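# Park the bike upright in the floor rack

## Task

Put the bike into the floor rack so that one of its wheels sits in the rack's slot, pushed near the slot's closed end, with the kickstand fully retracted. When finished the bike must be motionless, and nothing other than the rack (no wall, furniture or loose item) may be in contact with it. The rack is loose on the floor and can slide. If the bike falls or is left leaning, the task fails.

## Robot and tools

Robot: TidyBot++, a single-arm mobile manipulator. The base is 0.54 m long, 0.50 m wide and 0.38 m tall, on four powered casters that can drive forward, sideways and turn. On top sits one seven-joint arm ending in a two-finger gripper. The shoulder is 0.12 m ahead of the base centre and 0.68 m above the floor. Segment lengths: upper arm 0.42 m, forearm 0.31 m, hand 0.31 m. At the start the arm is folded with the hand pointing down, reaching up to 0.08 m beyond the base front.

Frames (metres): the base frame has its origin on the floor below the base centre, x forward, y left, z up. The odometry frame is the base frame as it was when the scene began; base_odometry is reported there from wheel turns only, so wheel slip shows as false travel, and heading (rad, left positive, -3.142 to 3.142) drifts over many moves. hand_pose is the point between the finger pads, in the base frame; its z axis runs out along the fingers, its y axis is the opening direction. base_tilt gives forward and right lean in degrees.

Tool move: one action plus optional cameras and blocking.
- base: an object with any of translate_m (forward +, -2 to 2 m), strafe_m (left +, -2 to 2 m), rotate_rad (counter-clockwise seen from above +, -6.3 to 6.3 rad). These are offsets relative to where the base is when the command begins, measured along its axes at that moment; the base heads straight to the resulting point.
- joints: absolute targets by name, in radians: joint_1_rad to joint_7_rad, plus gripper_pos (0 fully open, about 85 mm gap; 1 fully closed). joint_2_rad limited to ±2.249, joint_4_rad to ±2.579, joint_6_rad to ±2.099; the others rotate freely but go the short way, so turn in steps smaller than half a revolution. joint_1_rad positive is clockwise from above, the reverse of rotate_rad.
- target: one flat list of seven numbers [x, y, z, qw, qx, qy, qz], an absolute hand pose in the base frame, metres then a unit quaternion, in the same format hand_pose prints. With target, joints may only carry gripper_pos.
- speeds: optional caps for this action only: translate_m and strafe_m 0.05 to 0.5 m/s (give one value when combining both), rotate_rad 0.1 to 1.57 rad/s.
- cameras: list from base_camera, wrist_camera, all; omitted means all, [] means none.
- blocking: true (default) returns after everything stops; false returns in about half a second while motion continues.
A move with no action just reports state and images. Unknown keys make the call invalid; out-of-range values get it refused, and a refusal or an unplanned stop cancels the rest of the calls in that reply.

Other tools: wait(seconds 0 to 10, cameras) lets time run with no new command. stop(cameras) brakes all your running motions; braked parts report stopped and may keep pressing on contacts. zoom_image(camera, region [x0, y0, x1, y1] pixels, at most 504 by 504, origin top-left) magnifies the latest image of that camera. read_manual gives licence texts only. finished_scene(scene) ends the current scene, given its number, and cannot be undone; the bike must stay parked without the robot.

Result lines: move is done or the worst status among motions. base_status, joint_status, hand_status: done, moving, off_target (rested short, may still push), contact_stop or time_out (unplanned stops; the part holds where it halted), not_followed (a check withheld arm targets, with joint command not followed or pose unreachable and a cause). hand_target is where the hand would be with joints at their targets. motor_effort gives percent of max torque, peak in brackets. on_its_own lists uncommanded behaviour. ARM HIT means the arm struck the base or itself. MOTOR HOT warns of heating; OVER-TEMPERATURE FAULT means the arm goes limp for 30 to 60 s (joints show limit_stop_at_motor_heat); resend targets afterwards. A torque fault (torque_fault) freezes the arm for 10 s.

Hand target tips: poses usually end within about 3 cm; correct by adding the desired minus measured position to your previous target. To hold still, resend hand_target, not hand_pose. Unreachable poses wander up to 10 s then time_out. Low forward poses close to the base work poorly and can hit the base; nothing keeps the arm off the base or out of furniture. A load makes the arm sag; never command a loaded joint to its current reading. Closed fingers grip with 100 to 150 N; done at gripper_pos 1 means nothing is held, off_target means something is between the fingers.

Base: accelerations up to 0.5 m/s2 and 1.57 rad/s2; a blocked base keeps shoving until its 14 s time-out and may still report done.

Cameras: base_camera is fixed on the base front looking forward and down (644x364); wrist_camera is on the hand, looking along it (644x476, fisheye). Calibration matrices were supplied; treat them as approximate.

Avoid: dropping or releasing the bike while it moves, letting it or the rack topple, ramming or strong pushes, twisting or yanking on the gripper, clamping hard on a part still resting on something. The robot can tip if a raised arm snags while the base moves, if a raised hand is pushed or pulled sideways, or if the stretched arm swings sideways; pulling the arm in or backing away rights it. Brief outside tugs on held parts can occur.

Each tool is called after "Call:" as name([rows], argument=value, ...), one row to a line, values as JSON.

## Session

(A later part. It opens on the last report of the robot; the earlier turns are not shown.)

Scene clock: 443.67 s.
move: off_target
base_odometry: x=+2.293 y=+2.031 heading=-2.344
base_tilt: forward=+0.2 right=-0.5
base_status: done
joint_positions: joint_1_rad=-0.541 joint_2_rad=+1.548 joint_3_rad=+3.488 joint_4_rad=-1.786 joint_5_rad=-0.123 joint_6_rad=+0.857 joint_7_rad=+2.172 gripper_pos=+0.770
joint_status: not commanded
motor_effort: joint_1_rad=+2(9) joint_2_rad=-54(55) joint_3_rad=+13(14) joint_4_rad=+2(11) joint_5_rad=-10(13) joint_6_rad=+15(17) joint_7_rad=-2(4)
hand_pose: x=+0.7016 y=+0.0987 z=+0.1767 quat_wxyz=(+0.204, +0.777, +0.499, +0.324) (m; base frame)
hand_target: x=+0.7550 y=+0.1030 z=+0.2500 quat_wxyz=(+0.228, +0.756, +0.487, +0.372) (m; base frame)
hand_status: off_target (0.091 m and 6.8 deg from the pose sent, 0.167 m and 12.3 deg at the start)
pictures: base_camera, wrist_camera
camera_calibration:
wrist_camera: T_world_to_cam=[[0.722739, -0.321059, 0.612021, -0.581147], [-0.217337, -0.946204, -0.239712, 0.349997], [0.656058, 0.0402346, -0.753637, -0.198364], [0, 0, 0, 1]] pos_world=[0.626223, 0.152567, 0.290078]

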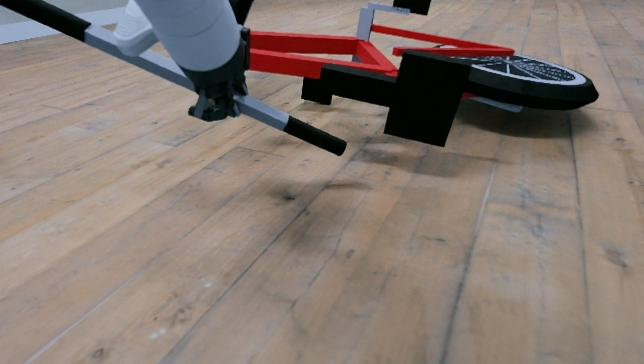

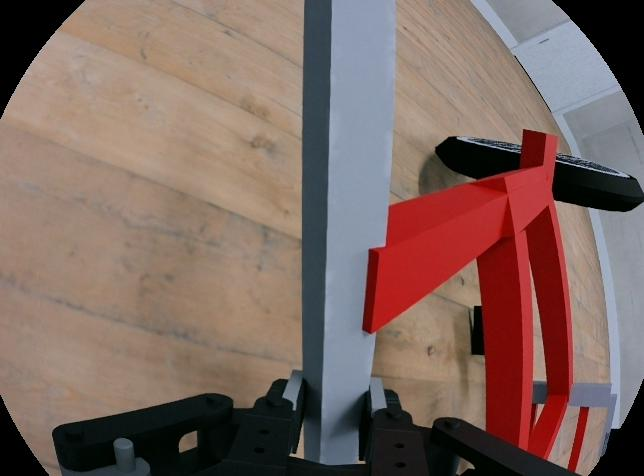

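Call:
move(target=[0.74, 0.103, 0.34, 0.1852, 0.7859, 0.5048, 0.3052], base={"translate_m": 0.05})

Scene clock: 447.17 s.
move: off_target
base_odometry: x=+2.258 y=+1.995 heading=-2.344
base_tilt: forward=+0.2 right=-0.5
base_status: done
joint_positions: joint_1_rad=-0.470 joint_2_rad=+1.208 joint_3_rad=+3.453 joint_4_rad=-1.902 joint_5_rad=+0.057 joint_6_rad=+0.536 joint_7_rad=+2.177 gripper_pos=+0.784
joint_status: not commanded
motor_effort: joint_1_rad=+0(8) joint_2_rad=-54(62) joint_3_rad=+11(18) joint_4_rad=+6(11) joint_5_rad=-4(14) joint_6_rad=+12(18) joint_7_rad=+2(4)
hand_pose: x=+0.6998 y=+0.0987 z=+0.2750 quat_wxyz=(+0.166, +0.808, +0.500, +0.262) (m; base frame)
hand_target: x=+0.7400 y=+0.1030 z=+0.3400 quat_wxyz=(+0.185, +0.786, +0.505, +0.305) (m; base frame)
hand_status: off_target (0.077 m and 6.0 deg from the pose sent, 0.168 m and 3.3 deg at the start)
pictures: base_camera, wrist_camera
camera_calibration:
wrist_camera: T_world_to_cam=[[0.798505, -0.348892, 0.490576, -0.656854], [-0.280144, -0.93667, -0.210163, 0.408126], [0.532832, 0.0303846, -0.845675, -0.0105441], [0, 0, 0, 1]] pos_world=[0.644453, 0.153428, 0.399093]

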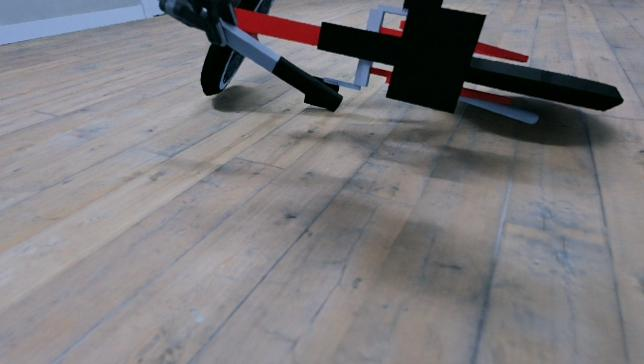

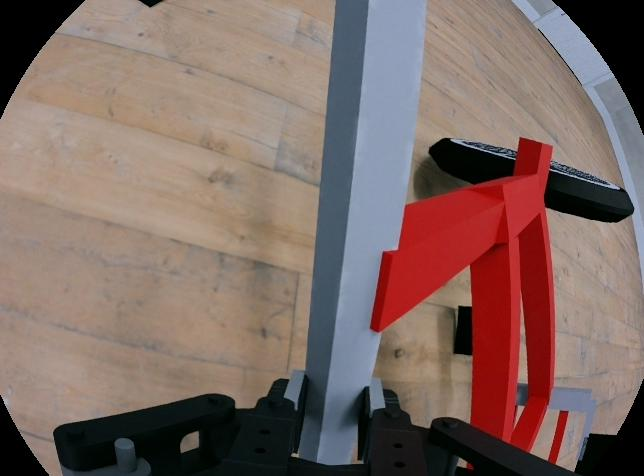

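Call:
move(target=[0.73, 0.103, 0.43, 0.1405, 0.8095, 0.519, 0.2355], base={"translate_m": 0.07})

Scene clock: 449.47 s.
move: off_target
base_odometry: x=+2.210 y=+1.945 heading=-2.343
base_tilt: forward=+0.2 right=-0.5
base_status: done
joint_positions: joint_1_rad=-0.343 joint_2_rad=+0.821 joint_3_rad=+3.337 joint_4_rad=-1.819 joint_5_rad=+0.387 joint_6_rad=+0.095 joint_7_rad=+2.109 gripper_pos=+0.999
joint_status: not commanded
on_its_own: gripper_pos moved +0.215 to your old target +1.000
motor_effort: joint_1_rad=+0(4) joint_2_rad=-36(59) joint_3_rad=+2(13) joint_4_rad=+12(34) joint_5_rad=+1(5) joint_6_rad=+4(20) joint_7_rad=+1(2)
hand_pose: x=+0.7456 y=+0.1105 z=+0.4391 quat_wxyz=(+0.150, +0.791, +0.534, +0.258) (m; base frame)
hand_target: x=+0.7300 y=+0.1030 z=+0.4300 quat_wxyz=(+0.140, +0.810, +0.519, +0.236) (m; base frame)
hand_status: off_target (0.020 m and 3.9 deg from the pose sent, 0.158 m and 4.7 deg at the start)
pictures: base_camera, wrist_camera
camera_calibration:
wrist_camera: T_world_to_cam=[[0.835327, -0.283017, 0.471307, -0.796156], [-0.210835, -0.956675, -0.200801, 0.412931], [0.507718, 0.0683665, -0.858807, 0.123754], [0, 0, 0, 1]] pos_world=[0.689279, 0.161254, 0.564431]

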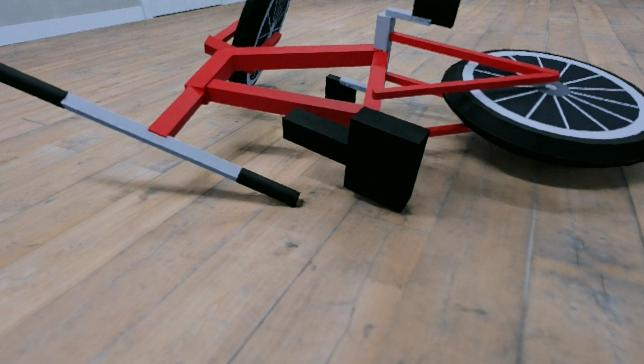

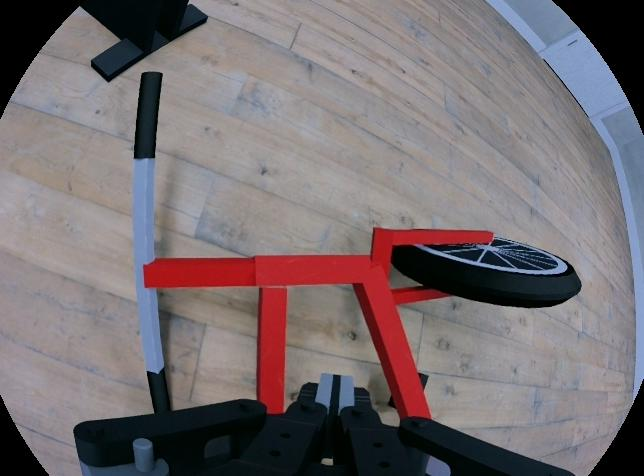

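Call:
move(base={"translate_m": -0.05, "strafe_m": 0.06}, target=[0.60, 0.10, 0.28, 0.27, 0.72, 0.465, 0.437], joints={"gripper_pos": 0.3}, cameras=[])

Call:
move(target=[0.64, 0.11, 0.13, 0.328, 0.657, 0.426, 0.527])

Scene clock: 454.77 s.
move: off_target
base_odometry: x=+2.288 y=+1.939 heading=-2.343
base_tilt: forward=+0.2 right=-0.5
base_status: done
joint_positions: joint_1_rad=-0.833 joint_2_rad=+1.645 joint_3_rad=+3.496 joint_4_rad=-2.208 joint_5_rad=-0.434 joint_6_rad=+1.401 joint_7_rad=+2.000 gripper_pos=+0.300
joint_status: all done
motor_effort: joint_1_rad=+0(4) joint_2_rad=-28(37) joint_3_rad=+7(8) joint_4_rad=-7(12) joint_5_rad=-4(5) joint_6_rad=+5(6) joint_7_rad=+1(1)
hand_pose: x=+0.5932 y=+0.1044 z=+0.2598 quat_wxyz=(+0.266, +0.725, +0.487, +0.408) (m; base frame)
hand_target: x=+0.6000 y=+0.1000 z=+0.2800 quat_wxyz=(+0.270, +0.721, +0.465, +0.437) (m; base frame)
hand_status: off_target (0.022 m and 4.3 deg from the pose sent, 0.216 m and 27.3 deg at the start)
pictures: none
No camera images: "cameras" was empty.

Scene clock: 456.73 s.
move: off_target
base_odometry: x=+2.288 y=+1.939 heading=-2.343
base_tilt: forward=+0.2 right=-0.5
base_status: not commanded
joint_positions: joint_1_rad=-0.876 joint_2_rad=+2.099 joint_3_rad=+3.496 joint_4_rad=-1.552 joint_5_rad=-0.821 joint_6_rad=+1.402 joint_7_rad=+2.031 gripper_pos=+0.300
joint_status: not commanded
motor_effort: joint_1_rad=-1(1) joint_2_rad=-26(29) joint_3_rad=+8(8) joint_4_rad=-4(8) joint_5_rad=-5(6) joint_6_rad=+7(7) joint_7_rad=+1(1)
hand_pose: x=+0.6436 y=+0.1042 z=+0.1308 quat_wxyz=(+0.309, +0.674, +0.413, +0.529) (m; base frame)
hand_target: x=+0.6400 y=+0.1100 z=+0.1300 quat_wxyz=(+0.328, +0.658, +0.426, +0.527) (m; base frame)
hand_status: off_target (0.007 m and 3.2 deg from the pose sent, 0.138 m and 18.7 deg at the start)
pictures: base_camera, wrist_camera
camera_calibration:
wrist_camera: T_world_to_cam=[[0.312281, -0.369615, 0.875137, -0.274548], [-0.0651959, -0.927374, -0.368412, 0.248569], [0.94775, 0.057993, -0.313699, -0.442205], [0, 0, 0, 1]] pos_world=[0.521042, 0.154684, 0.193124]

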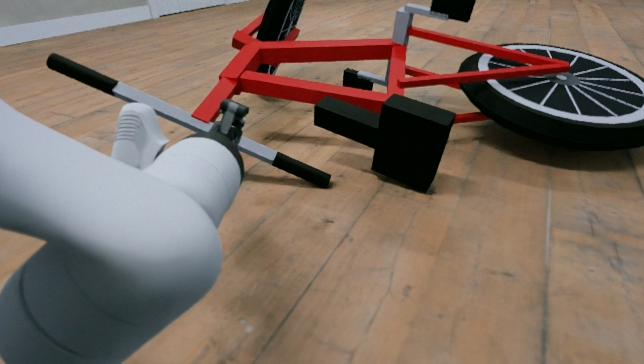

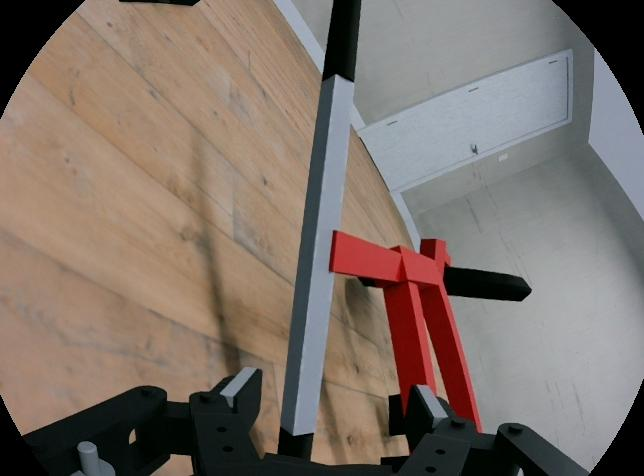

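Call:
move(target=[0.685, 0.14, 0.105, 0.290, 0.685, 0.379, 0.549])

Scene clock: 459.37 s.
move: off_target
base_odometry: x=+2.288 y=+1.939 heading=-2.343
base_tilt: forward=+0.2 right=-0.5
base_status: not commanded
joint_positions: joint_1_rad=-0.784 joint_2_rad=+2.099 joint_3_rad=+3.458 joint_4_rad=-1.344 joint_5_rad=-0.810 joint_6_rad=+1.401 joint_7_rad=+2.090 gripper_pos=+0.300
joint_status: not commanded
motor_effort: joint_1_rad=+0(1) joint_2_rad=-29(30) joint_3_rad=+7(8) joint_4_rad=-2(6) joint_5_rad=-4(5) joint_6_rad=+7(8) joint_7_rad=+1(1)
hand_pose: x=+0.6880 y=+0.1337 z=+0.1261 quat_wxyz=(+0.288, +0.678, +0.355, +0.576) (m; base frame)
hand_target: x=+0.6850 y=+0.1400 z=+0.1050 quat_wxyz=(+0.290, +0.686, +0.379, +0.549) (m; base frame)
hand_status: off_target (0.022 m and 4.3 deg from the pose sent, 0.061 m and 5.3 deg at the start)
pictures: base_camera, wrist_camera
camera_calibration:
wrist_camera: T_world_to_cam=[[0.232457, -0.492422, 0.83874, -0.197525], [-0.0589413, -0.86791, -0.493212, 0.280572], [0.970819, 0.065214, -0.230776, -0.514764], [0, 0, 0, 1]] pos_world=[0.562196, 0.179816, 0.185259]

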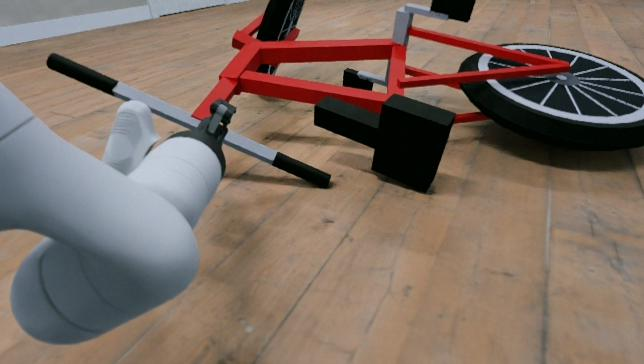

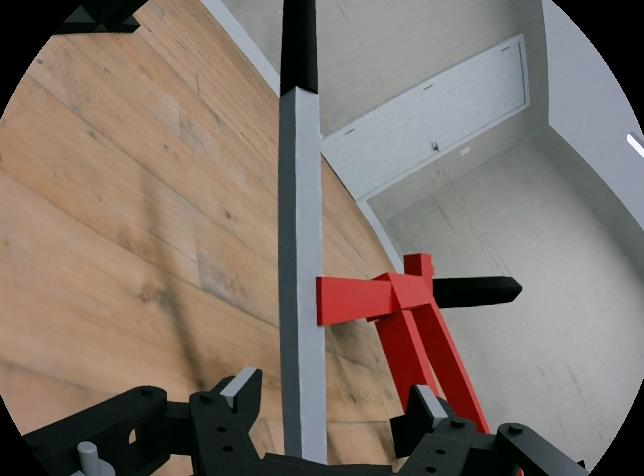

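Call:
move(target=[0.735, 0.152, 0.078, 0.290, 0.685, 0.379, 0.549])

Scene clock: 461.17 s.
move: off_target
base_odometry: x=+2.288 y=+1.939 heading=-2.343
base_tilt: forward=+0.2 right=-0.5
base_status: not commanded
joint_positions: joint_1_rad=-0.654 joint_2_rad=+2.121 joint_3_rad=+3.426 joint_4_rad=-1.097 joint_5_rad=-0.734 joint_6_rad=+1.315 joint_7_rad=+2.258 gripper_pos=+0.300
joint_status: not commanded
motor_effort: joint_1_rad=+1(1) joint_2_rad=-33(33) joint_3_rad=+6(7) joint_4_rad=+3(3) joint_5_rad=-2(3) joint_6_rad=+9(9) joint_7_rad=+1(1)
hand_pose: x=+0.7428 y=+0.1477 z=+0.1064 quat_wxyz=(+0.289, +0.677, +0.345, +0.582) (m; base frame)
hand_target: x=+0.7350 y=+0.1520 z=+0.0780 quat_wxyz=(+0.290, +0.686, +0.379, +0.549) (m; base frame)
hand_status: off_target (0.030 m and 5.5 deg from the pose sent, 0.070 m and 4.3 deg at the start)
pictures: base_camera, wrist_camera
camera_calibration:
wrist_camera: T_world_to_cam=[[0.214371, -0.506069, 0.835428, -0.171009], [-0.0612768, -0.860595, -0.50559, 0.288293], [0.974828, 0.0571918, -0.215497, -0.576854], [0, 0, 0, 1]] pos_world=[0.616658, 0.194552, 0.164313]

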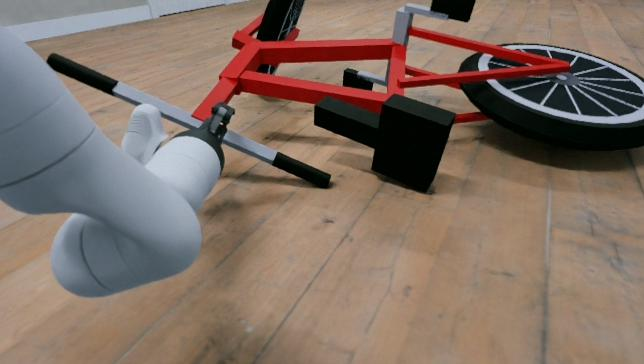

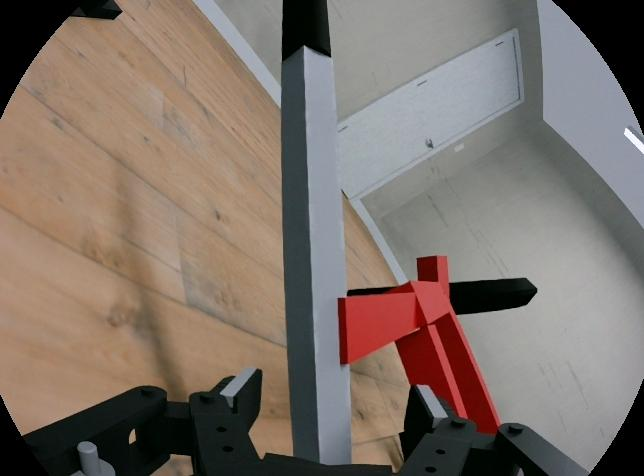

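Call:
move(target=[0.757, 0.142, 0.070, 0.290, 0.685, 0.379, 0.549], cameras=["wrist_camera"])

Call:
move(joints={"gripper_pos": 1.0})

Scene clock: 462.67 s.
move: off_target
base_odometry: x=+2.288 y=+1.939 heading=-2.343
base_tilt: forward=+0.2 right=-0.5
base_status: not commanded
joint_positions: joint_1_rad=-0.575 joint_2_rad=+2.139 joint_3_rad=+3.418 joint_4_rad=-1.005 joint_5_rad=-0.674 joint_6_rad=+1.277 joint_7_rad=+2.305 gripper_pos=+0.300
joint_status: not commanded
motor_effort: joint_1_rad=+0(2) joint_2_rad=-34(34) joint_3_rad=+5(6) joint_4_rad=+4(4) joint_5_rad=-1(2) joint_6_rad=+8(9) joint_7_rad=+1(1)
hand_pose: x=+0.7655 y=+0.1363 z=+0.0972 quat_wxyz=(+0.289, +0.679, +0.343, +0.581) (m; base frame)
hand_target: x=+0.7570 y=+0.1420 z=+0.0700 quat_wxyz=(+0.290, +0.686, +0.379, +0.549) (m; base frame)
hand_status: off_target (0.029 m and 5.5 deg from the pose sent, 0.040 m and 5.5 deg at the start)
pictures: wrist_camera
camera_calibration:
wrist_camera: T_world_to_cam=[[0.214843, -0.50842, 0.833878, -0.173891], [-0.066601, -0.859455, -0.506855, 0.279176], [0.974375, 0.053357, -0.218509, -0.599184], [0, 0, 0, 1]] pos_world=[0.639782, 0.1835, 0.155579]

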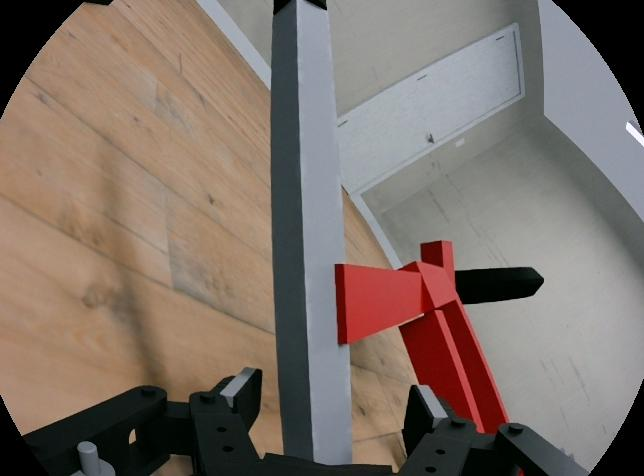

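Scene clock: 463.60 s.
move: off_target
base_odometry: x=+2.288 y=+1.939 heading=-2.343
base_tilt: forward=+0.2 right=-0.6
base_status: not commanded
joint_positions: joint_1_rad=-0.575 joint_2_rad=+2.142 joint_3_rad=+3.417 joint_4_rad=-1.005 joint_5_rad=-0.665 joint_6_rad=+1.272 joint_7_rad=+2.341 gripper_pos=+0.740
joint_status: gripper_pos off_target (ended at +0.740, target +1.000)
motor_effort: joint_1_rad=+1(5) joint_2_rad=-33(36) joint_3_rad=+2(6) joint_4_rad=+5(6) joint_5_rad=-2(5) joint_6_rad=+5(11) joint_7_rad=-3(4)
hand_pose: x=+0.7635 y=+0.1377 z=+0.0930 quat_wxyz=(+0.296, +0.674, +0.360, +0.573) (m; base frame)
hand_target: x=+0.7570 y=+0.1420 z=+0.0700 quat_wxyz=(+0.290, +0.686, +0.379, +0.549) (m; base frame)
hand_status: not commanded
pictures: base_camera, wrist_camera
camera_calibration:
wrist_camera: T_world_to_cam=[[0.229219, -0.474224, 0.850041, -0.186409], [-0.0601037, -0.878522, -0.473906, 0.272786], [0.971517, 0.0575376, -0.229877, -0.595597], [0, 0, 0, 1]] pos_world=[0.637757, 0.185518, 0.150816]

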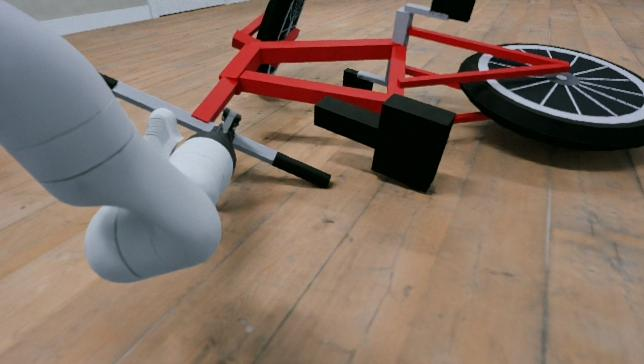

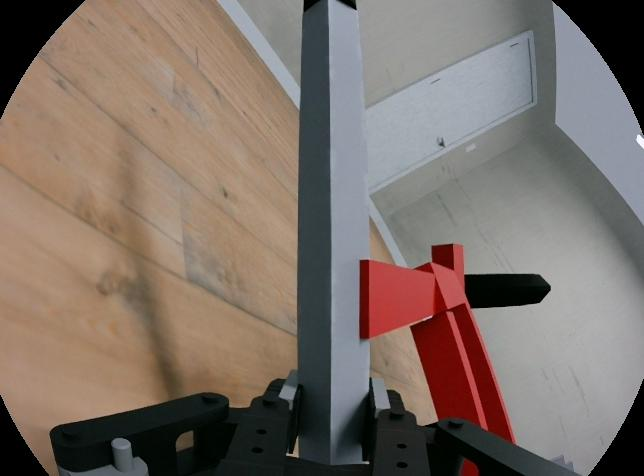

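Call:
move(target=[0.745, 0.142, 0.20, 0.274, 0.709, 0.391, 0.519], base={"translate_m": 0.06})

Scene clock: 467.30 s.
move: off_target
base_odometry: x=+2.246 y=+1.896 heading=-2.343
base_tilt: forward=+0.2 right=-0.5
base_status: done
joint_positions: joint_1_rad=-0.698 joint_2_rad=+1.926 joint_3_rad=+3.458 joint_4_rad=-1.567 joint_5_rad=-0.583 joint_6_rad=+1.149 joint_7_rad=+2.158 gripper_pos=+0.749
joint_status: not commanded
motor_effort: joint_1_rad=-1(9) joint_2_rad=-49(50) joint_3_rad=+15(15) joint_4_rad=-1(13) joint_5_rad=-11(11) joint_6_rad=+22(22) joint_7_rad=+1(5)
hand_pose: x=+0.6760 y=+0.0951 z=+0.1010 quat_wxyz=(+0.280, +0.747, +0.428, +0.425) (m; base frame)
hand_target: x=+0.7450 y=+0.1420 z=+0.2000 quat_wxyz=(+0.274, +0.709, +0.391, +0.519) (m; base frame)
hand_status: off_target (0.129 m and 12.4 deg from the pose sent, 0.109 m and 8.5 deg at the start)
pictures: base_camera, wrist_camera
camera_calibration:
wrist_camera: T_world_to_cam=[[0.493174, -0.385327, 0.779938, -0.373114], [-0.22084, -0.922636, -0.316185, 0.330807], [0.841433, -0.0163078, -0.540115, -0.38002], [0, 0, 0, 1]] pos_world=[0.576827, 0.155246, 0.190347]

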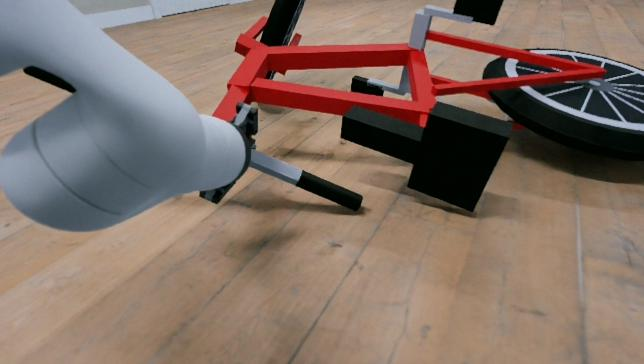

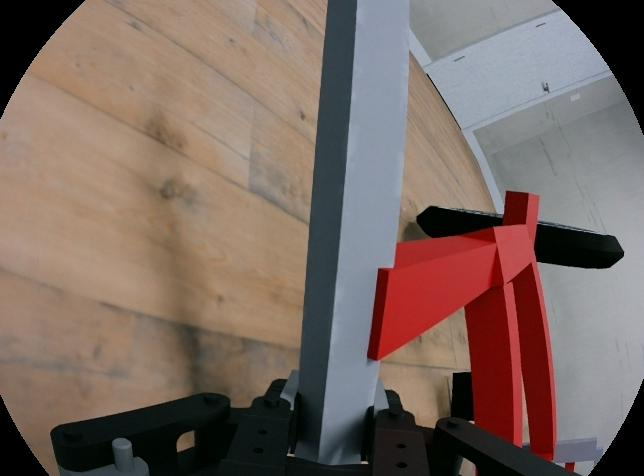

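Call:
move(target=[0.755, 0.17, 0.28, 0.306, 0.660, 0.366, 0.578])

Scene clock: 468.77 s.
move: off_target
base_odometry: x=+2.246 y=+1.896 heading=-2.343
base_tilt: forward=+0.2 right=-0.6
base_status: not commanded
joint_positions: joint_1_rad=-0.760 joint_2_rad=+1.866 joint_3_rad=+3.491 joint_4_rad=-1.630 joint_5_rad=-0.687 joint_6_rad=+1.149 joint_7_rad=+2.138 gripper_pos=+0.749
joint_status: not commanded
motor_effort: joint_1_rad=-9(9) joint_2_rad=-51(52) joint_3_rad=+17(18) joint_4_rad=-2(2) joint_5_rad=-8(11) joint_6_rad=+25(26) joint_7_rad=+4(4)
hand_pose: x=+0.6901 y=+0.0951 z=+0.1495 quat_wxyz=(+0.311, +0.738, +0.402, +0.443) (m; base frame)
hand_target: x=+0.7550 y=+0.1700 z=+0.2800 quat_wxyz=(+0.306, +0.661, +0.366, +0.579) (m; base frame)
hand_status: off_target (0.164 m and 18.4 deg from the pose sent, 0.210 m and 21.6 deg at the start)
pictures: base_camera, wrist_camera
camera_calibration:
wrist_camera: T_world_to_cam=[[0.413841, -0.39686, 0.819291, -0.367974], [-0.241367, -0.915598, -0.321592, 0.363553], [0.877769, -0.0646623, -0.474701, -0.395867], [0, 0, 0, 1]] pos_world=[0.587512, 0.161237, 0.230475]

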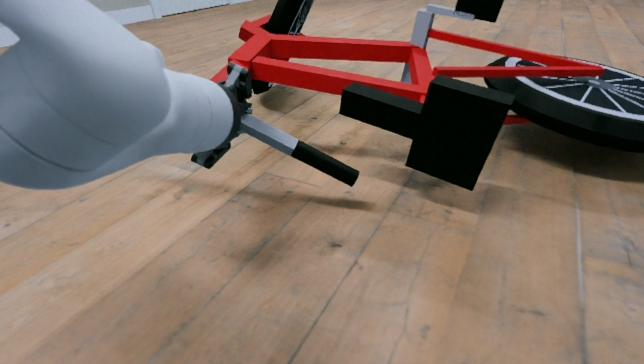

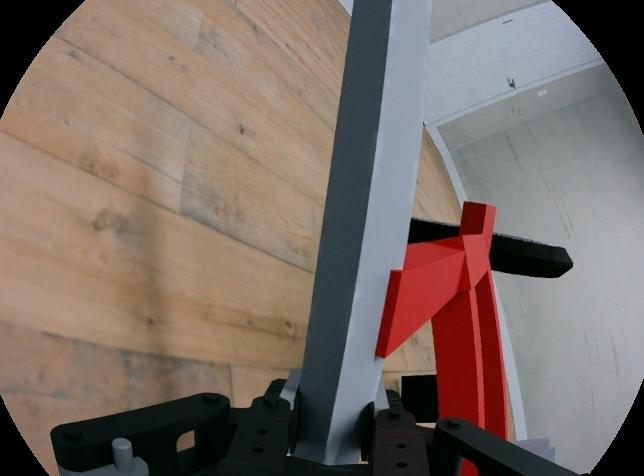

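Call:
move(target=[0.755, 0.15, 0.36, 0.306, 0.660, 0.366, 0.578], base={"translate_m": 0.02})

Scene clock: 480.40 s.
move: off_target
base_odometry: x=+2.232 y=+1.881 heading=-2.343
base_tilt: forward=+0.3 right=-0.5
base_status: done
joint_positions: joint_1_rad=-0.744 joint_2_rad=+1.671 joint_3_rad=+3.523 joint_4_rad=-1.839 joint_5_rad=-0.640 joint_6_rad=+1.187 joint_7_rad=+2.063 gripper_pos=+0.749
joint_status: not commanded
motor_effort: joint_1_rad=-9(10) joint_2_rad=-48(54) joint_3_rad=+19(24) joint_4_rad=-1(4) joint_5_rad=-4(11) joint_6_rad=+23(27) joint_7_rad=+7(8)
hand_pose: x=+0.7068 y=+0.0831 z=+0.2471 quat_wxyz=(+0.318, +0.743, +0.366, +0.461) (m; base frame)
hand_target: x=+0.7550 y=+0.1500 z=+0.3600 quat_wxyz=(+0.306, +0.661, +0.366, +0.579) (m; base frame)
hand_status: off_target (0.140 m and 16.6 deg from the pose sent, 0.227 m and 18.4 deg at the start)
pictures: base_camera, wrist_camera
camera_calibration:
wrist_camera: T_world_to_cam=[[0.351349, -0.448259, 0.82196, -0.411793], [-0.270755, -0.889067, -0.369121, 0.418271], [0.89624, -0.0928594, -0.433741, -0.385847], [0, 0, 0, 1]] pos_world=[0.603743, 0.151452, 0.325512]

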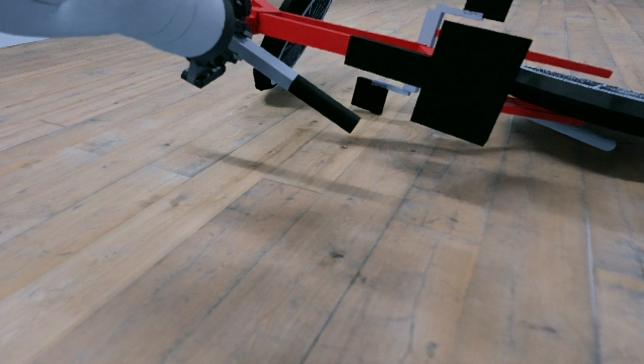

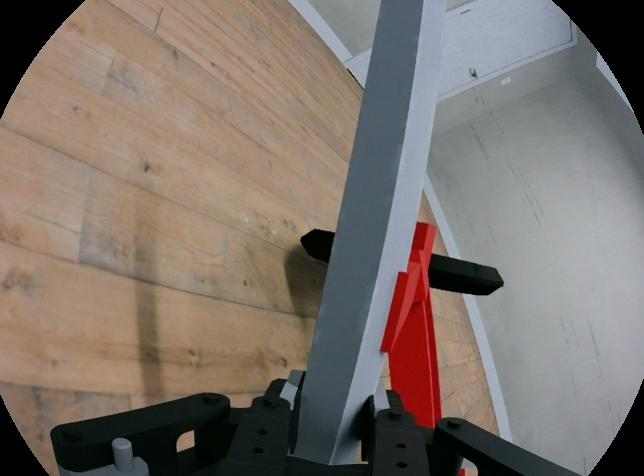

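Call:
move(target=[0.76, 0.14, 0.43, 0.290, 0.685, 0.379, 0.549], base={"translate_m": 0.03})

Scene clock: 483.37 s.
move: off_target
base_odometry: x=+2.211 y=+1.860 heading=-2.343
base_tilt: forward=+0.2 right=-0.5
base_status: done
joint_positions: joint_1_rad=-0.658 joint_2_rad=+1.431 joint_3_rad=+3.519 joint_4_rad=-2.024 joint_5_rad=-0.465 joint_6_rad=+1.187 joint_7_rad=+2.055 gripper_pos=+0.749
joint_status: not commanded
motor_effort: joint_1_rad=-10(12) joint_2_rad=-52(54) joint_3_rad=+16(25) joint_4_rad=+2(5) joint_5_rad=-2(6) joint_6_rad=+24(27) joint_7_rad=+8(11)
hand_pose: x=+0.7153 y=+0.0764 z=+0.3279 quat_wxyz=(+0.290, +0.761, +0.356, +0.458) (m; base frame)
hand_target: x=+0.7600 y=+0.1400 z=+0.4300 quat_wxyz=(+0.290, +0.686, +0.379, +0.549) (m; base frame)
hand_status: off_target (0.128 m and 13.8 deg from the pose sent, 0.199 m and 12.6 deg at the start)
pictures: base_camera, wrist_camera
camera_calibration:
wrist_camera: T_world_to_cam=[[0.37655, -0.499386, 0.780271, -0.484707], [-0.287923, -0.86364, -0.413795, 0.469429], [0.880517, -0.0688432, -0.468989, -0.338076], [0, 0, 0, 1]] pos_world=[0.615358, 0.140087, 0.413896]

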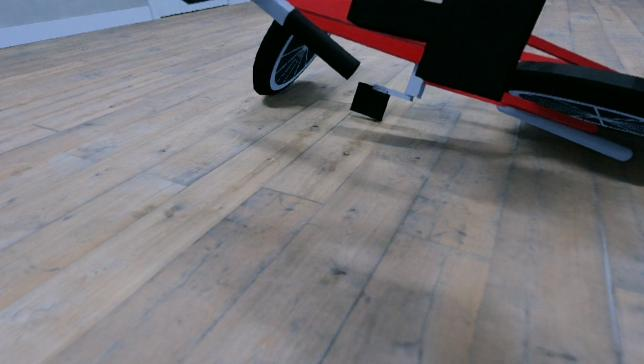

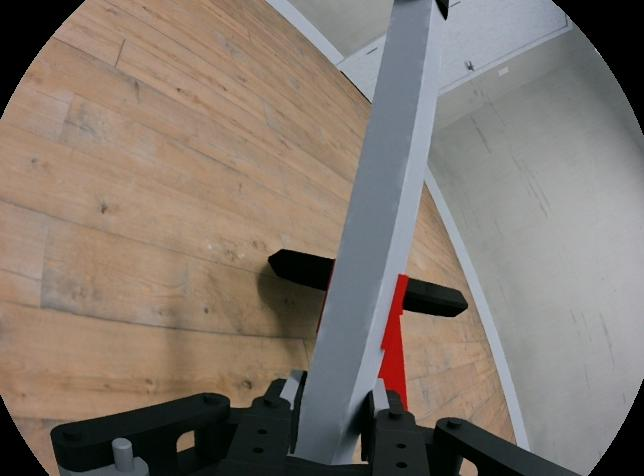

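Call:
move(target=[0.77, 0.13, 0.50, 0.274, 0.709, 0.391, 0.519], base={"translate_m": 0.05})

Scene clock: 485.13 s.
move: off_target
base_odometry: x=+2.176 y=+1.823 heading=-2.342
base_tilt: forward=+0.2 right=-0.5
base_status: done
joint_positions: joint_1_rad=-0.585 joint_2_rad=+1.199 joint_3_rad=+3.504 joint_4_rad=-2.123 joint_5_rad=-0.329 joint_6_rad=+0.993 joint_7_rad=+2.111 gripper_pos=+0.749
joint_status: not commanded
motor_effort: joint_1_rad=-9(10) joint_2_rad=-58(60) joint_3_rad=+16(22) joint_4_rad=+12(13) joint_5_rad=+0(4) joint_6_rad=+27(28) joint_7_rad=+9(10)
hand_pose: x=+0.7068 y=+0.0650 z=+0.3703 quat_wxyz=(+0.258, +0.802, +0.354, +0.406) (m; base frame)
hand_target: x=+0.7700 y=+0.1300 z=+0.5000 quat_wxyz=(+0.274, +0.709, +0.391, +0.519) (m; base frame)
hand_status: off_target (0.158 m and 17.4 deg from the pose sent, 0.188 m and 10.2 deg at the start)
pictures: base_camera, wrist_camera
camera_calibration:
wrist_camera: T_world_to_cam=[[0.463355, -0.539727, 0.702849, -0.550284], [-0.371356, -0.838391, -0.398993, 0.526571], [0.80461, -0.076132, -0.588903, -0.212987], [0, 0, 0, 1]] pos_world=[0.621894, 0.128254, 0.471436]

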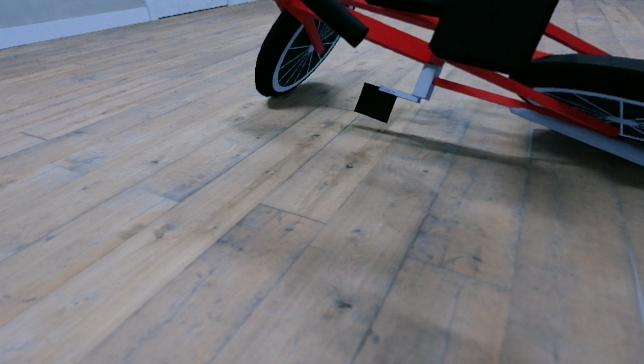

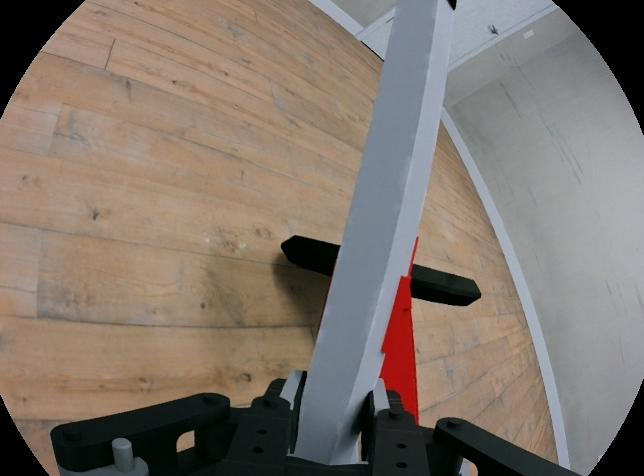

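Call:
move(target=[0.78, 0.12, 0.57, 0.280, 0.700, 0.388, 0.528], base={"translate_m": 0.05})

Scene clock: 487.97 s.
move: off_target
base_odometry: x=+2.141 y=+1.787 heading=-2.342
base_tilt: forward=+0.2 right=-0.5
base_status: done
joint_positions: joint_1_rad=-0.528 joint_2_rad=+1.032 joint_3_rad=+3.500 joint_4_rad=-2.165 joint_5_rad=-0.294 joint_6_rad=+0.888 joint_7_rad=+2.187 gripper_pos=+0.749
joint_status: not commanded
motor_effort: joint_1_rad=-12(13) joint_2_rad=-60(62) joint_3_rad=+12(19) joint_4_rad=+19(21) joint_5_rad=+5(6) joint_6_rad=+30(31) joint_7_rad=+9(12)
hand_pose: x=+0.7118 y=+0.0456 z=+0.4219 quat_wxyz=(+0.258, +0.811, +0.344, +0.396) (m; base frame)
hand_target: x=+0.7800 y=+0.1200 z=+0.5700 quat_wxyz=(+0.280, +0.701, +0.388, +0.529) (m; base frame)
hand_status: off_target (0.179 m and 20.6 deg from the pose sent, 0.220 m and 18.8 deg at the start)
pictures: base_camera, wrist_camera
camera_calibration:
wrist_camera: T_world_to_cam=[[0.45959, -0.557335, 0.691488, -0.59105], [-0.403338, -0.824645, -0.396585, 0.553853], [0.791262, -0.0966373, -0.603793, -0.171303], [0, 0, 0, 1]] pos_world=[0.630576, 0.110765, 0.524922]

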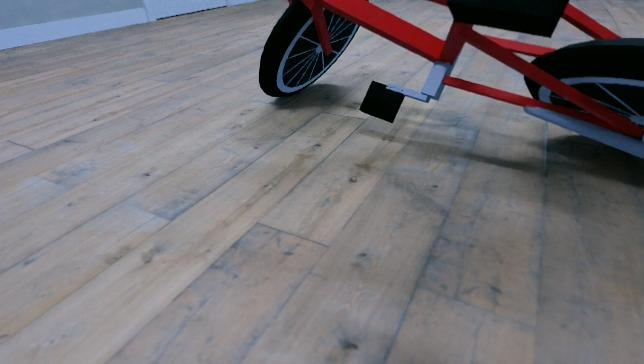

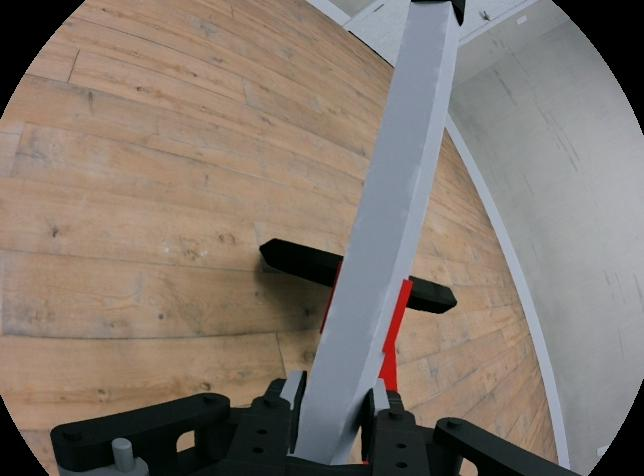

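Call:
move(target=[0.78, 0.10, 0.62, 0.280, 0.700, 0.388, 0.528], base={"translate_m": 0.07})

Scene clock: 489.60 s.
move: off_target
base_odometry: x=+2.092 y=+1.737 heading=-2.342
base_tilt: forward=+0.2 right=-0.5
base_status: done
joint_positions: joint_1_rad=-0.460 joint_2_rad=+0.880 joint_3_rad=+3.504 joint_4_rad=-2.201 joint_5_rad=-0.252 joint_6_rad=+0.802 joint_7_rad=+2.241 gripper_pos=+0.749
joint_status: not commanded
motor_effort: joint_1_rad=-12(14) joint_2_rad=-57(61) joint_3_rad=+7(15) joint_4_rad=+26(26) joint_5_rad=+10(10) joint_6_rad=+28(31) joint_7_rad=+10(13)
hand_pose: x=+0.7137 y=+0.0164 z=+0.4728 quat_wxyz=(+0.260, +0.818, +0.328, +0.394) (m; base frame)
hand_target: x=+0.7800 y=+0.1000 z=+0.6200 quat_wxyz=(+0.280, +0.701, +0.388, +0.529) (m; base frame)
hand_status: off_target (0.182 m and 21.8 deg from the pose sent, 0.216 m and 20.6 deg at the start)
pictures: base_camera, wrist_camera
camera_calibration:
wrist_camera: T_world_to_cam=[[0.439804, -0.580553, 0.685223, -0.626002], [-0.430488, -0.805887, -0.406481, 0.574409], [0.788196, -0.116208, -0.604353, -0.142097], [0, 0, 0, 1]] pos_world=[0.634595, 0.0829689, 0.57656]

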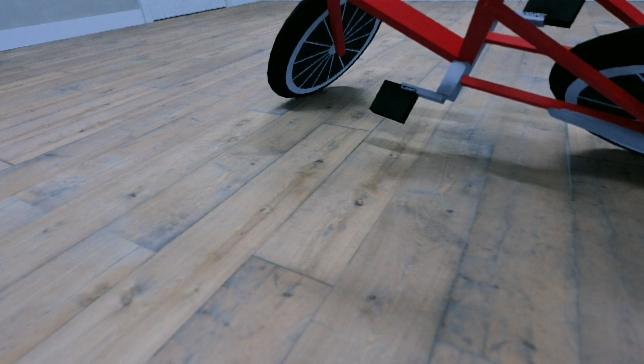

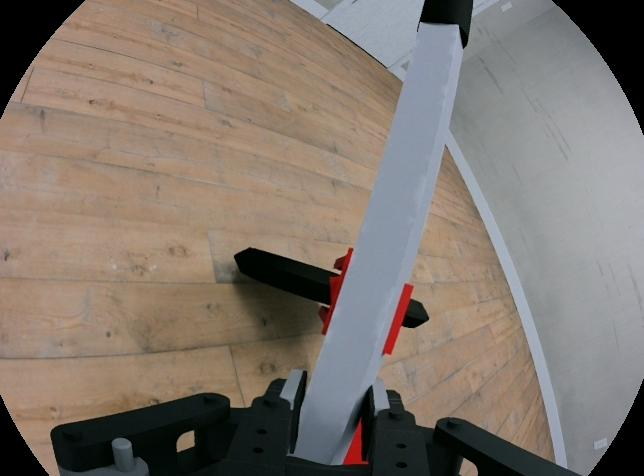

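Call:
move(target=[0.79, 0.08, 0.68, 0.270, 0.708, 0.388, 0.520], base={"translate_m": 0.08})

Scene clock: 491.40 s.
move: off_target
base_odometry: x=+2.037 y=+1.680 heading=-2.341
base_tilt: forward=+0.2 right=-0.5
base_status: done
joint_positions: joint_1_rad=-0.381 joint_2_rad=+0.724 joint_3_rad=+3.516 joint_4_rad=-2.177 joint_5_rad=-0.190 joint_6_rad=+0.576 joint_7_rad=+2.257 gripper_pos=+0.749
joint_status: not commanded
motor_effort: joint_1_rad=-14(18) joint_2_rad=-57(59) joint_3_rad=+2(9) joint_4_rad=+34(36) joint_5_rad=+13(14) joint_6_rad=+29(31) joint_7_rad=+11(13)
hand_pose: x=+0.7114 y=-0.0185 z=+0.5087 quat_wxyz=(+0.242, +0.847, +0.302, +0.365) (m; base frame)
hand_target: x=+0.7900 y=+0.0800 z=+0.6800 quat_wxyz=(+0.271, +0.710, +0.389, +0.521) (m; base frame)
hand_status: off_target (0.213 m and 26.0 deg from the pose sent, 0.230 m and 20.5 deg at the start)
pictures: base_camera, wrist_camera
camera_calibration:
wrist_camera: T_world_to_cam=[[0.447638, -0.637767, 0.626797, -0.646712], [-0.50575, -0.758634, -0.410721, 0.616451], [0.737453, -0.133148, -0.662143, -0.0575038], [0, 0, 0, 1]] pos_world=[0.643669, 0.0475525, 0.620471]

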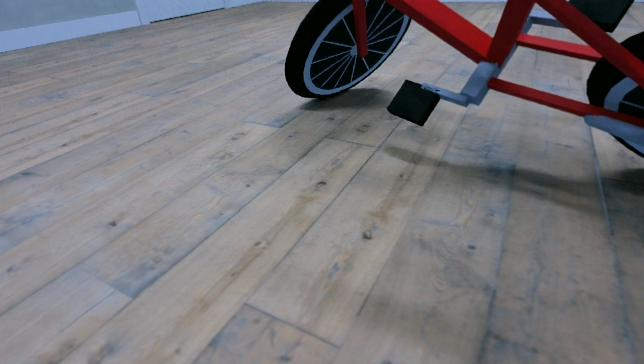

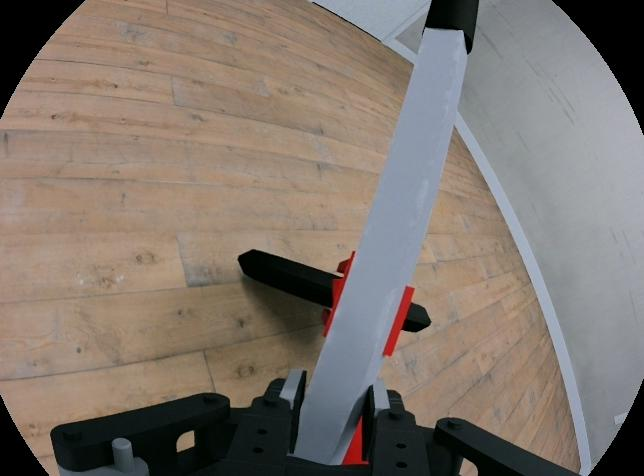

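Call:
move(target=[0.77, 0.06, 0.78, 0.274, 0.709, 0.391, 0.519])

Scene clock: 493.87 s.
move: off_target
base_odometry: x=+2.037 y=+1.680 heading=-2.341
base_tilt: forward=+0.2 right=-0.5
base_status: not commanded
joint_positions: joint_1_rad=-0.382 joint_2_rad=+0.444 joint_3_rad=+3.607 joint_4_rad=-2.164 joint_5_rad=-0.133 joint_6_rad=+0.285 joint_7_rad=+2.359 gripper_pos=+0.809
joint_status: not commanded
on_its_own: gripper_pos moved +0.060 toward your old target +1.000
motor_effort: joint_1_rad=-17(18) joint_2_rad=-49(61) joint_3_rad=-6(8) joint_4_rad=+43(46) joint_5_rad=+10(14) joint_6_rad=+29(32) joint_7_rad=+7(11)
hand_pose: x=+0.6931 y=-0.0498 z=+0.6031 quat_wxyz=(+0.241, +0.851, +0.305, +0.353) (m; base frame)
hand_target: x=+0.7700 y=+0.0600 z=+0.7800 quat_wxyz=(+0.274, +0.709, +0.391, +0.519) (m; base frame)
hand_status: off_target (0.222 m and 27.2 deg from the pose sent, 0.288 m and 26.1 deg at the start)
pictures: base_camera, wrist_camera
camera_calibration:
wrist_camera: T_world_to_cam=[[0.462056, -0.634779, 0.619322, -0.722996], [-0.518175, -0.759973, -0.392347, 0.619742], [0.719722, -0.139631, -0.680076, 0.0370589], [0, 0, 0, 1]] pos_world=[0.628527, 0.0172188, 0.716124]

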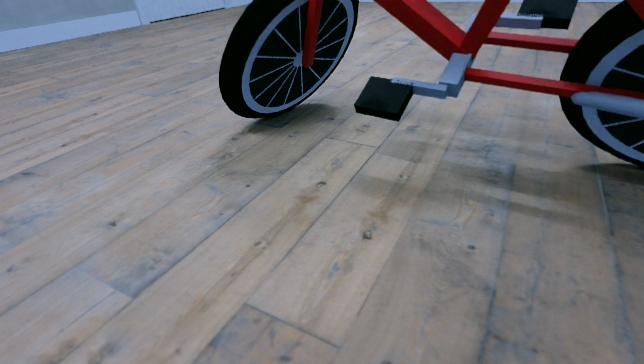

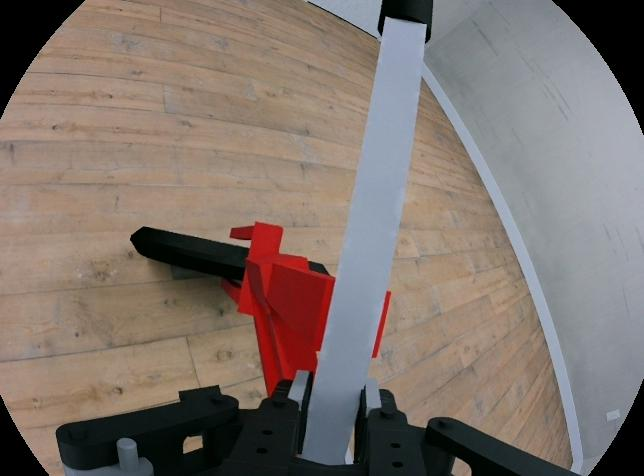

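Call:
move(target=[0.78, 0.05, 0.83, 0.274, 0.709, 0.391, 0.519], base={"translate_m": 0.05})

Scene clock: 495.83 s.
move: off_target
base_odometry: x=+2.002 y=+1.644 heading=-2.341
base_tilt: forward=+0.2 right=-0.5
base_status: done
joint_positions: joint_1_rad=-0.380 joint_2_rad=+0.386 joint_3_rad=+3.679 joint_4_rad=-2.070 joint_5_rad=-0.018 joint_6_rad=+0.085 joint_7_rad=+2.351 gripper_pos=+0.809
joint_status: not commanded
motor_effort: joint_1_rad=-21(24) joint_2_rad=-47(53) joint_3_rad=-9(11) joint_4_rad=+51(52) joint_5_rad=+9(13) joint_6_rad=+34(35) joint_7_rad=+10(11)
hand_pose: x=+0.6967 y=-0.0796 z=+0.6324 quat_wxyz=(+0.251, +0.855, +0.322, +0.321) (m; base frame)
hand_target: x=+0.7800 y=+0.0500 z=+0.8300 quat_wxyz=(+0.274, +0.709, +0.391, +0.519) (m; base frame)
hand_status: off_target (0.251 m and 29.5 deg from the pose sent, 0.263 m and 27.2 deg at the start)
pictures: base_camera, wrist_camera
camera_calibration:
wrist_camera: T_world_to_cam=[[0.501761, -0.603969, 0.61924, -0.786893], [-0.536648, -0.778806, -0.324763, 0.579072], [0.678414, -0.16936, -0.714893, 0.0987237], [0, 0, 0, 1]] pos_world=[0.638614, -0.00755439, 0.745913]

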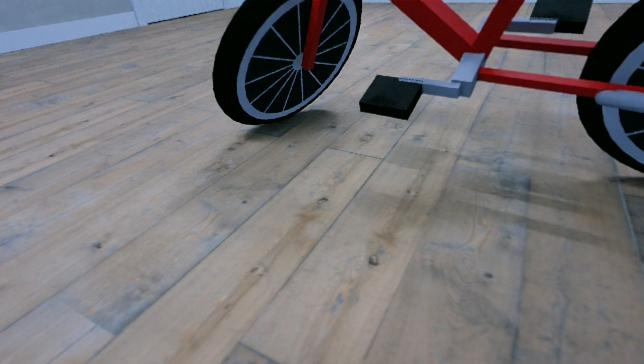

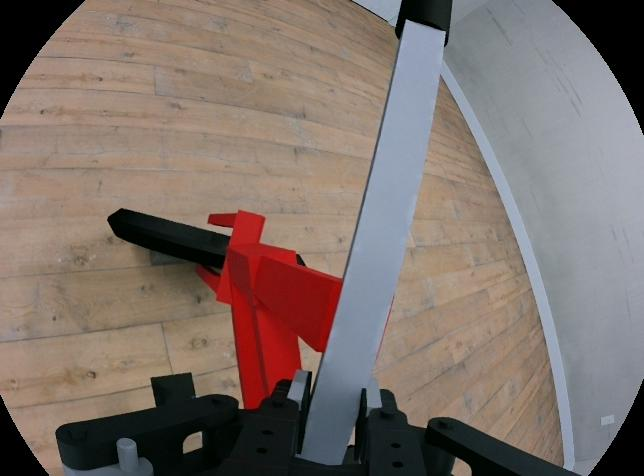

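Call:
move(target=[0.79, 0.02, 0.85, 0.268, 0.752, 0.376, 0.470], base={"translate_m": 0.04})

Scene clock: 499.23 s.
move: off_target
base_odometry: x=+1.974 y=+1.615 heading=-2.341
base_tilt: forward=+0.2 right=-0.5
base_status: done
joint_positions: joint_1_rad=-0.335 joint_2_rad=+0.360 joint_3_rad=+3.487 joint_4_rad=-1.841 joint_5_rad=+0.520 joint_6_rad=-0.194 joint_7_rad=+1.925 gripper_pos=+0.809
joint_status: not commanded
motor_effort: joint_1_rad=-3(23) joint_2_rad=-50(52) joint_3_rad=+3(14) joint_4_rad=+40(54) joint_5_rad=+2(12) joint_6_rad=+18(36) joint_7_rad=+1(10)
hand_pose: x=+0.7415 y=-0.0214 z=+0.6824 quat_wxyz=(+0.250, +0.829, +0.394, +0.310) (m; base frame)
hand_target: x=+0.7900 y=+0.0200 z=+0.8500 quat_wxyz=(+0.268, +0.752, +0.376, +0.470) (m; base frame)
hand_status: off_target (0.179 m and 20.6 deg from the pose sent, 0.257 m and 21.8 deg at the start)
pictures: base_camera, wrist_camera
camera_calibration:
wrist_camera: T_world_to_cam=[[0.599144, -0.489846, 0.633307, -0.884538], [-0.437682, -0.862734, -0.25323, 0.540734], [0.670418, -0.125466, -0.731299, 0.132012], [0, 0, 0, 1]] pos_world=[0.678133, 0.0497852, 0.793654]

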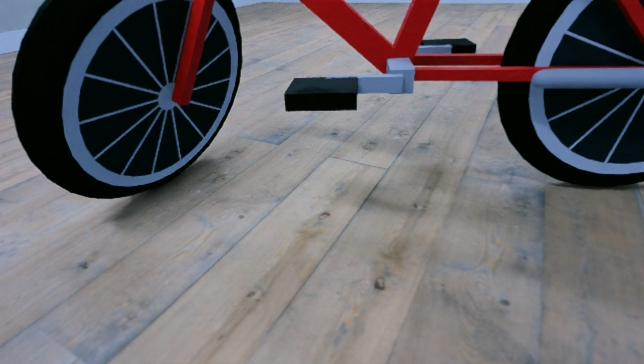

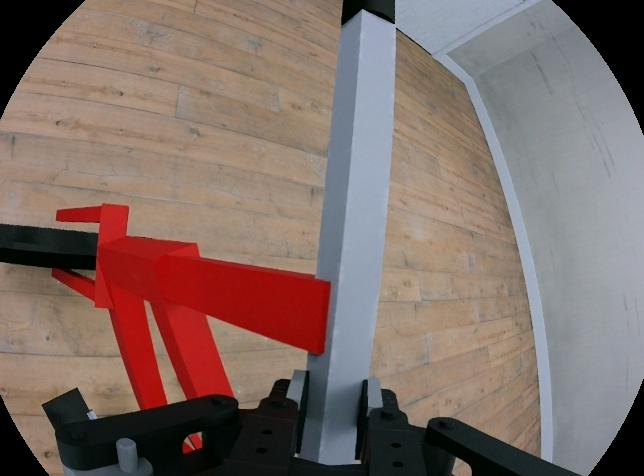

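Call:
move(target=[0.765, -0.01, 0.77, 0.258, 0.800, 0.388, 0.378])

Scene clock: 506.47 s.
move: off_target
base_odometry: x=+1.974 y=+1.615 heading=-2.341
base_tilt: forward=+0.2 right=-0.5
base_status: not commanded
joint_positions: joint_1_rad=-0.187 joint_2_rad=+0.354 joint_3_rad=+3.319 joint_4_rad=-1.822 joint_5_rad=+0.560 joint_6_rad=-0.219 joint_7_rad=+1.925 gripper_pos=+0.809
joint_status: not commanded
motor_effort: joint_1_rad=-1(3) joint_2_rad=-41(50) joint_3_rad=+0(3) joint_4_rad=+29(41) joint_5_rad=+3(4) joint_6_rad=+13(20) joint_7_rad=+1(1)
hand_pose: x=+0.7432 y=-0.0222 z=+0.6821 quat_wxyz=(+0.237, +0.829, +0.401, +0.310) (m; base frame)
hand_target: x=+0.7650 y=-0.0100 z=+0.7700 quat_wxyz=(+0.258, +0.800, +0.388, +0.378) (m; base frame)
hand_status: off_target (0.091 m and 8.9 deg from the pose sent, 0.091 m and 8.6 deg at the start)
pictures: base_camera, wrist_camera
camera_calibration:
wrist_camera: T_world_to_cam=[[0.616905, -0.488603, 0.617005, -0.887774], [-0.423345, -0.866891, -0.26321, 0.536714], [0.663481, -0.0988307, -0.741637, 0.143338], [0, 0, 0, 1]] pos_world=[0.679785, 0.0456702, 0.795334]

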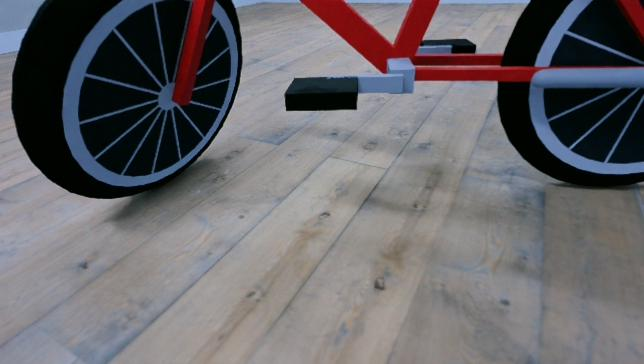

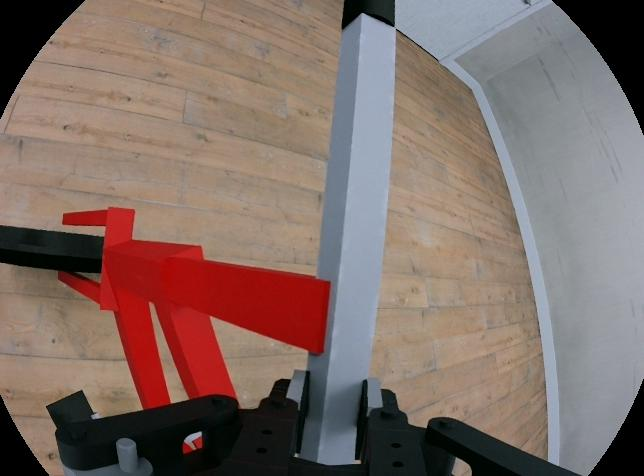

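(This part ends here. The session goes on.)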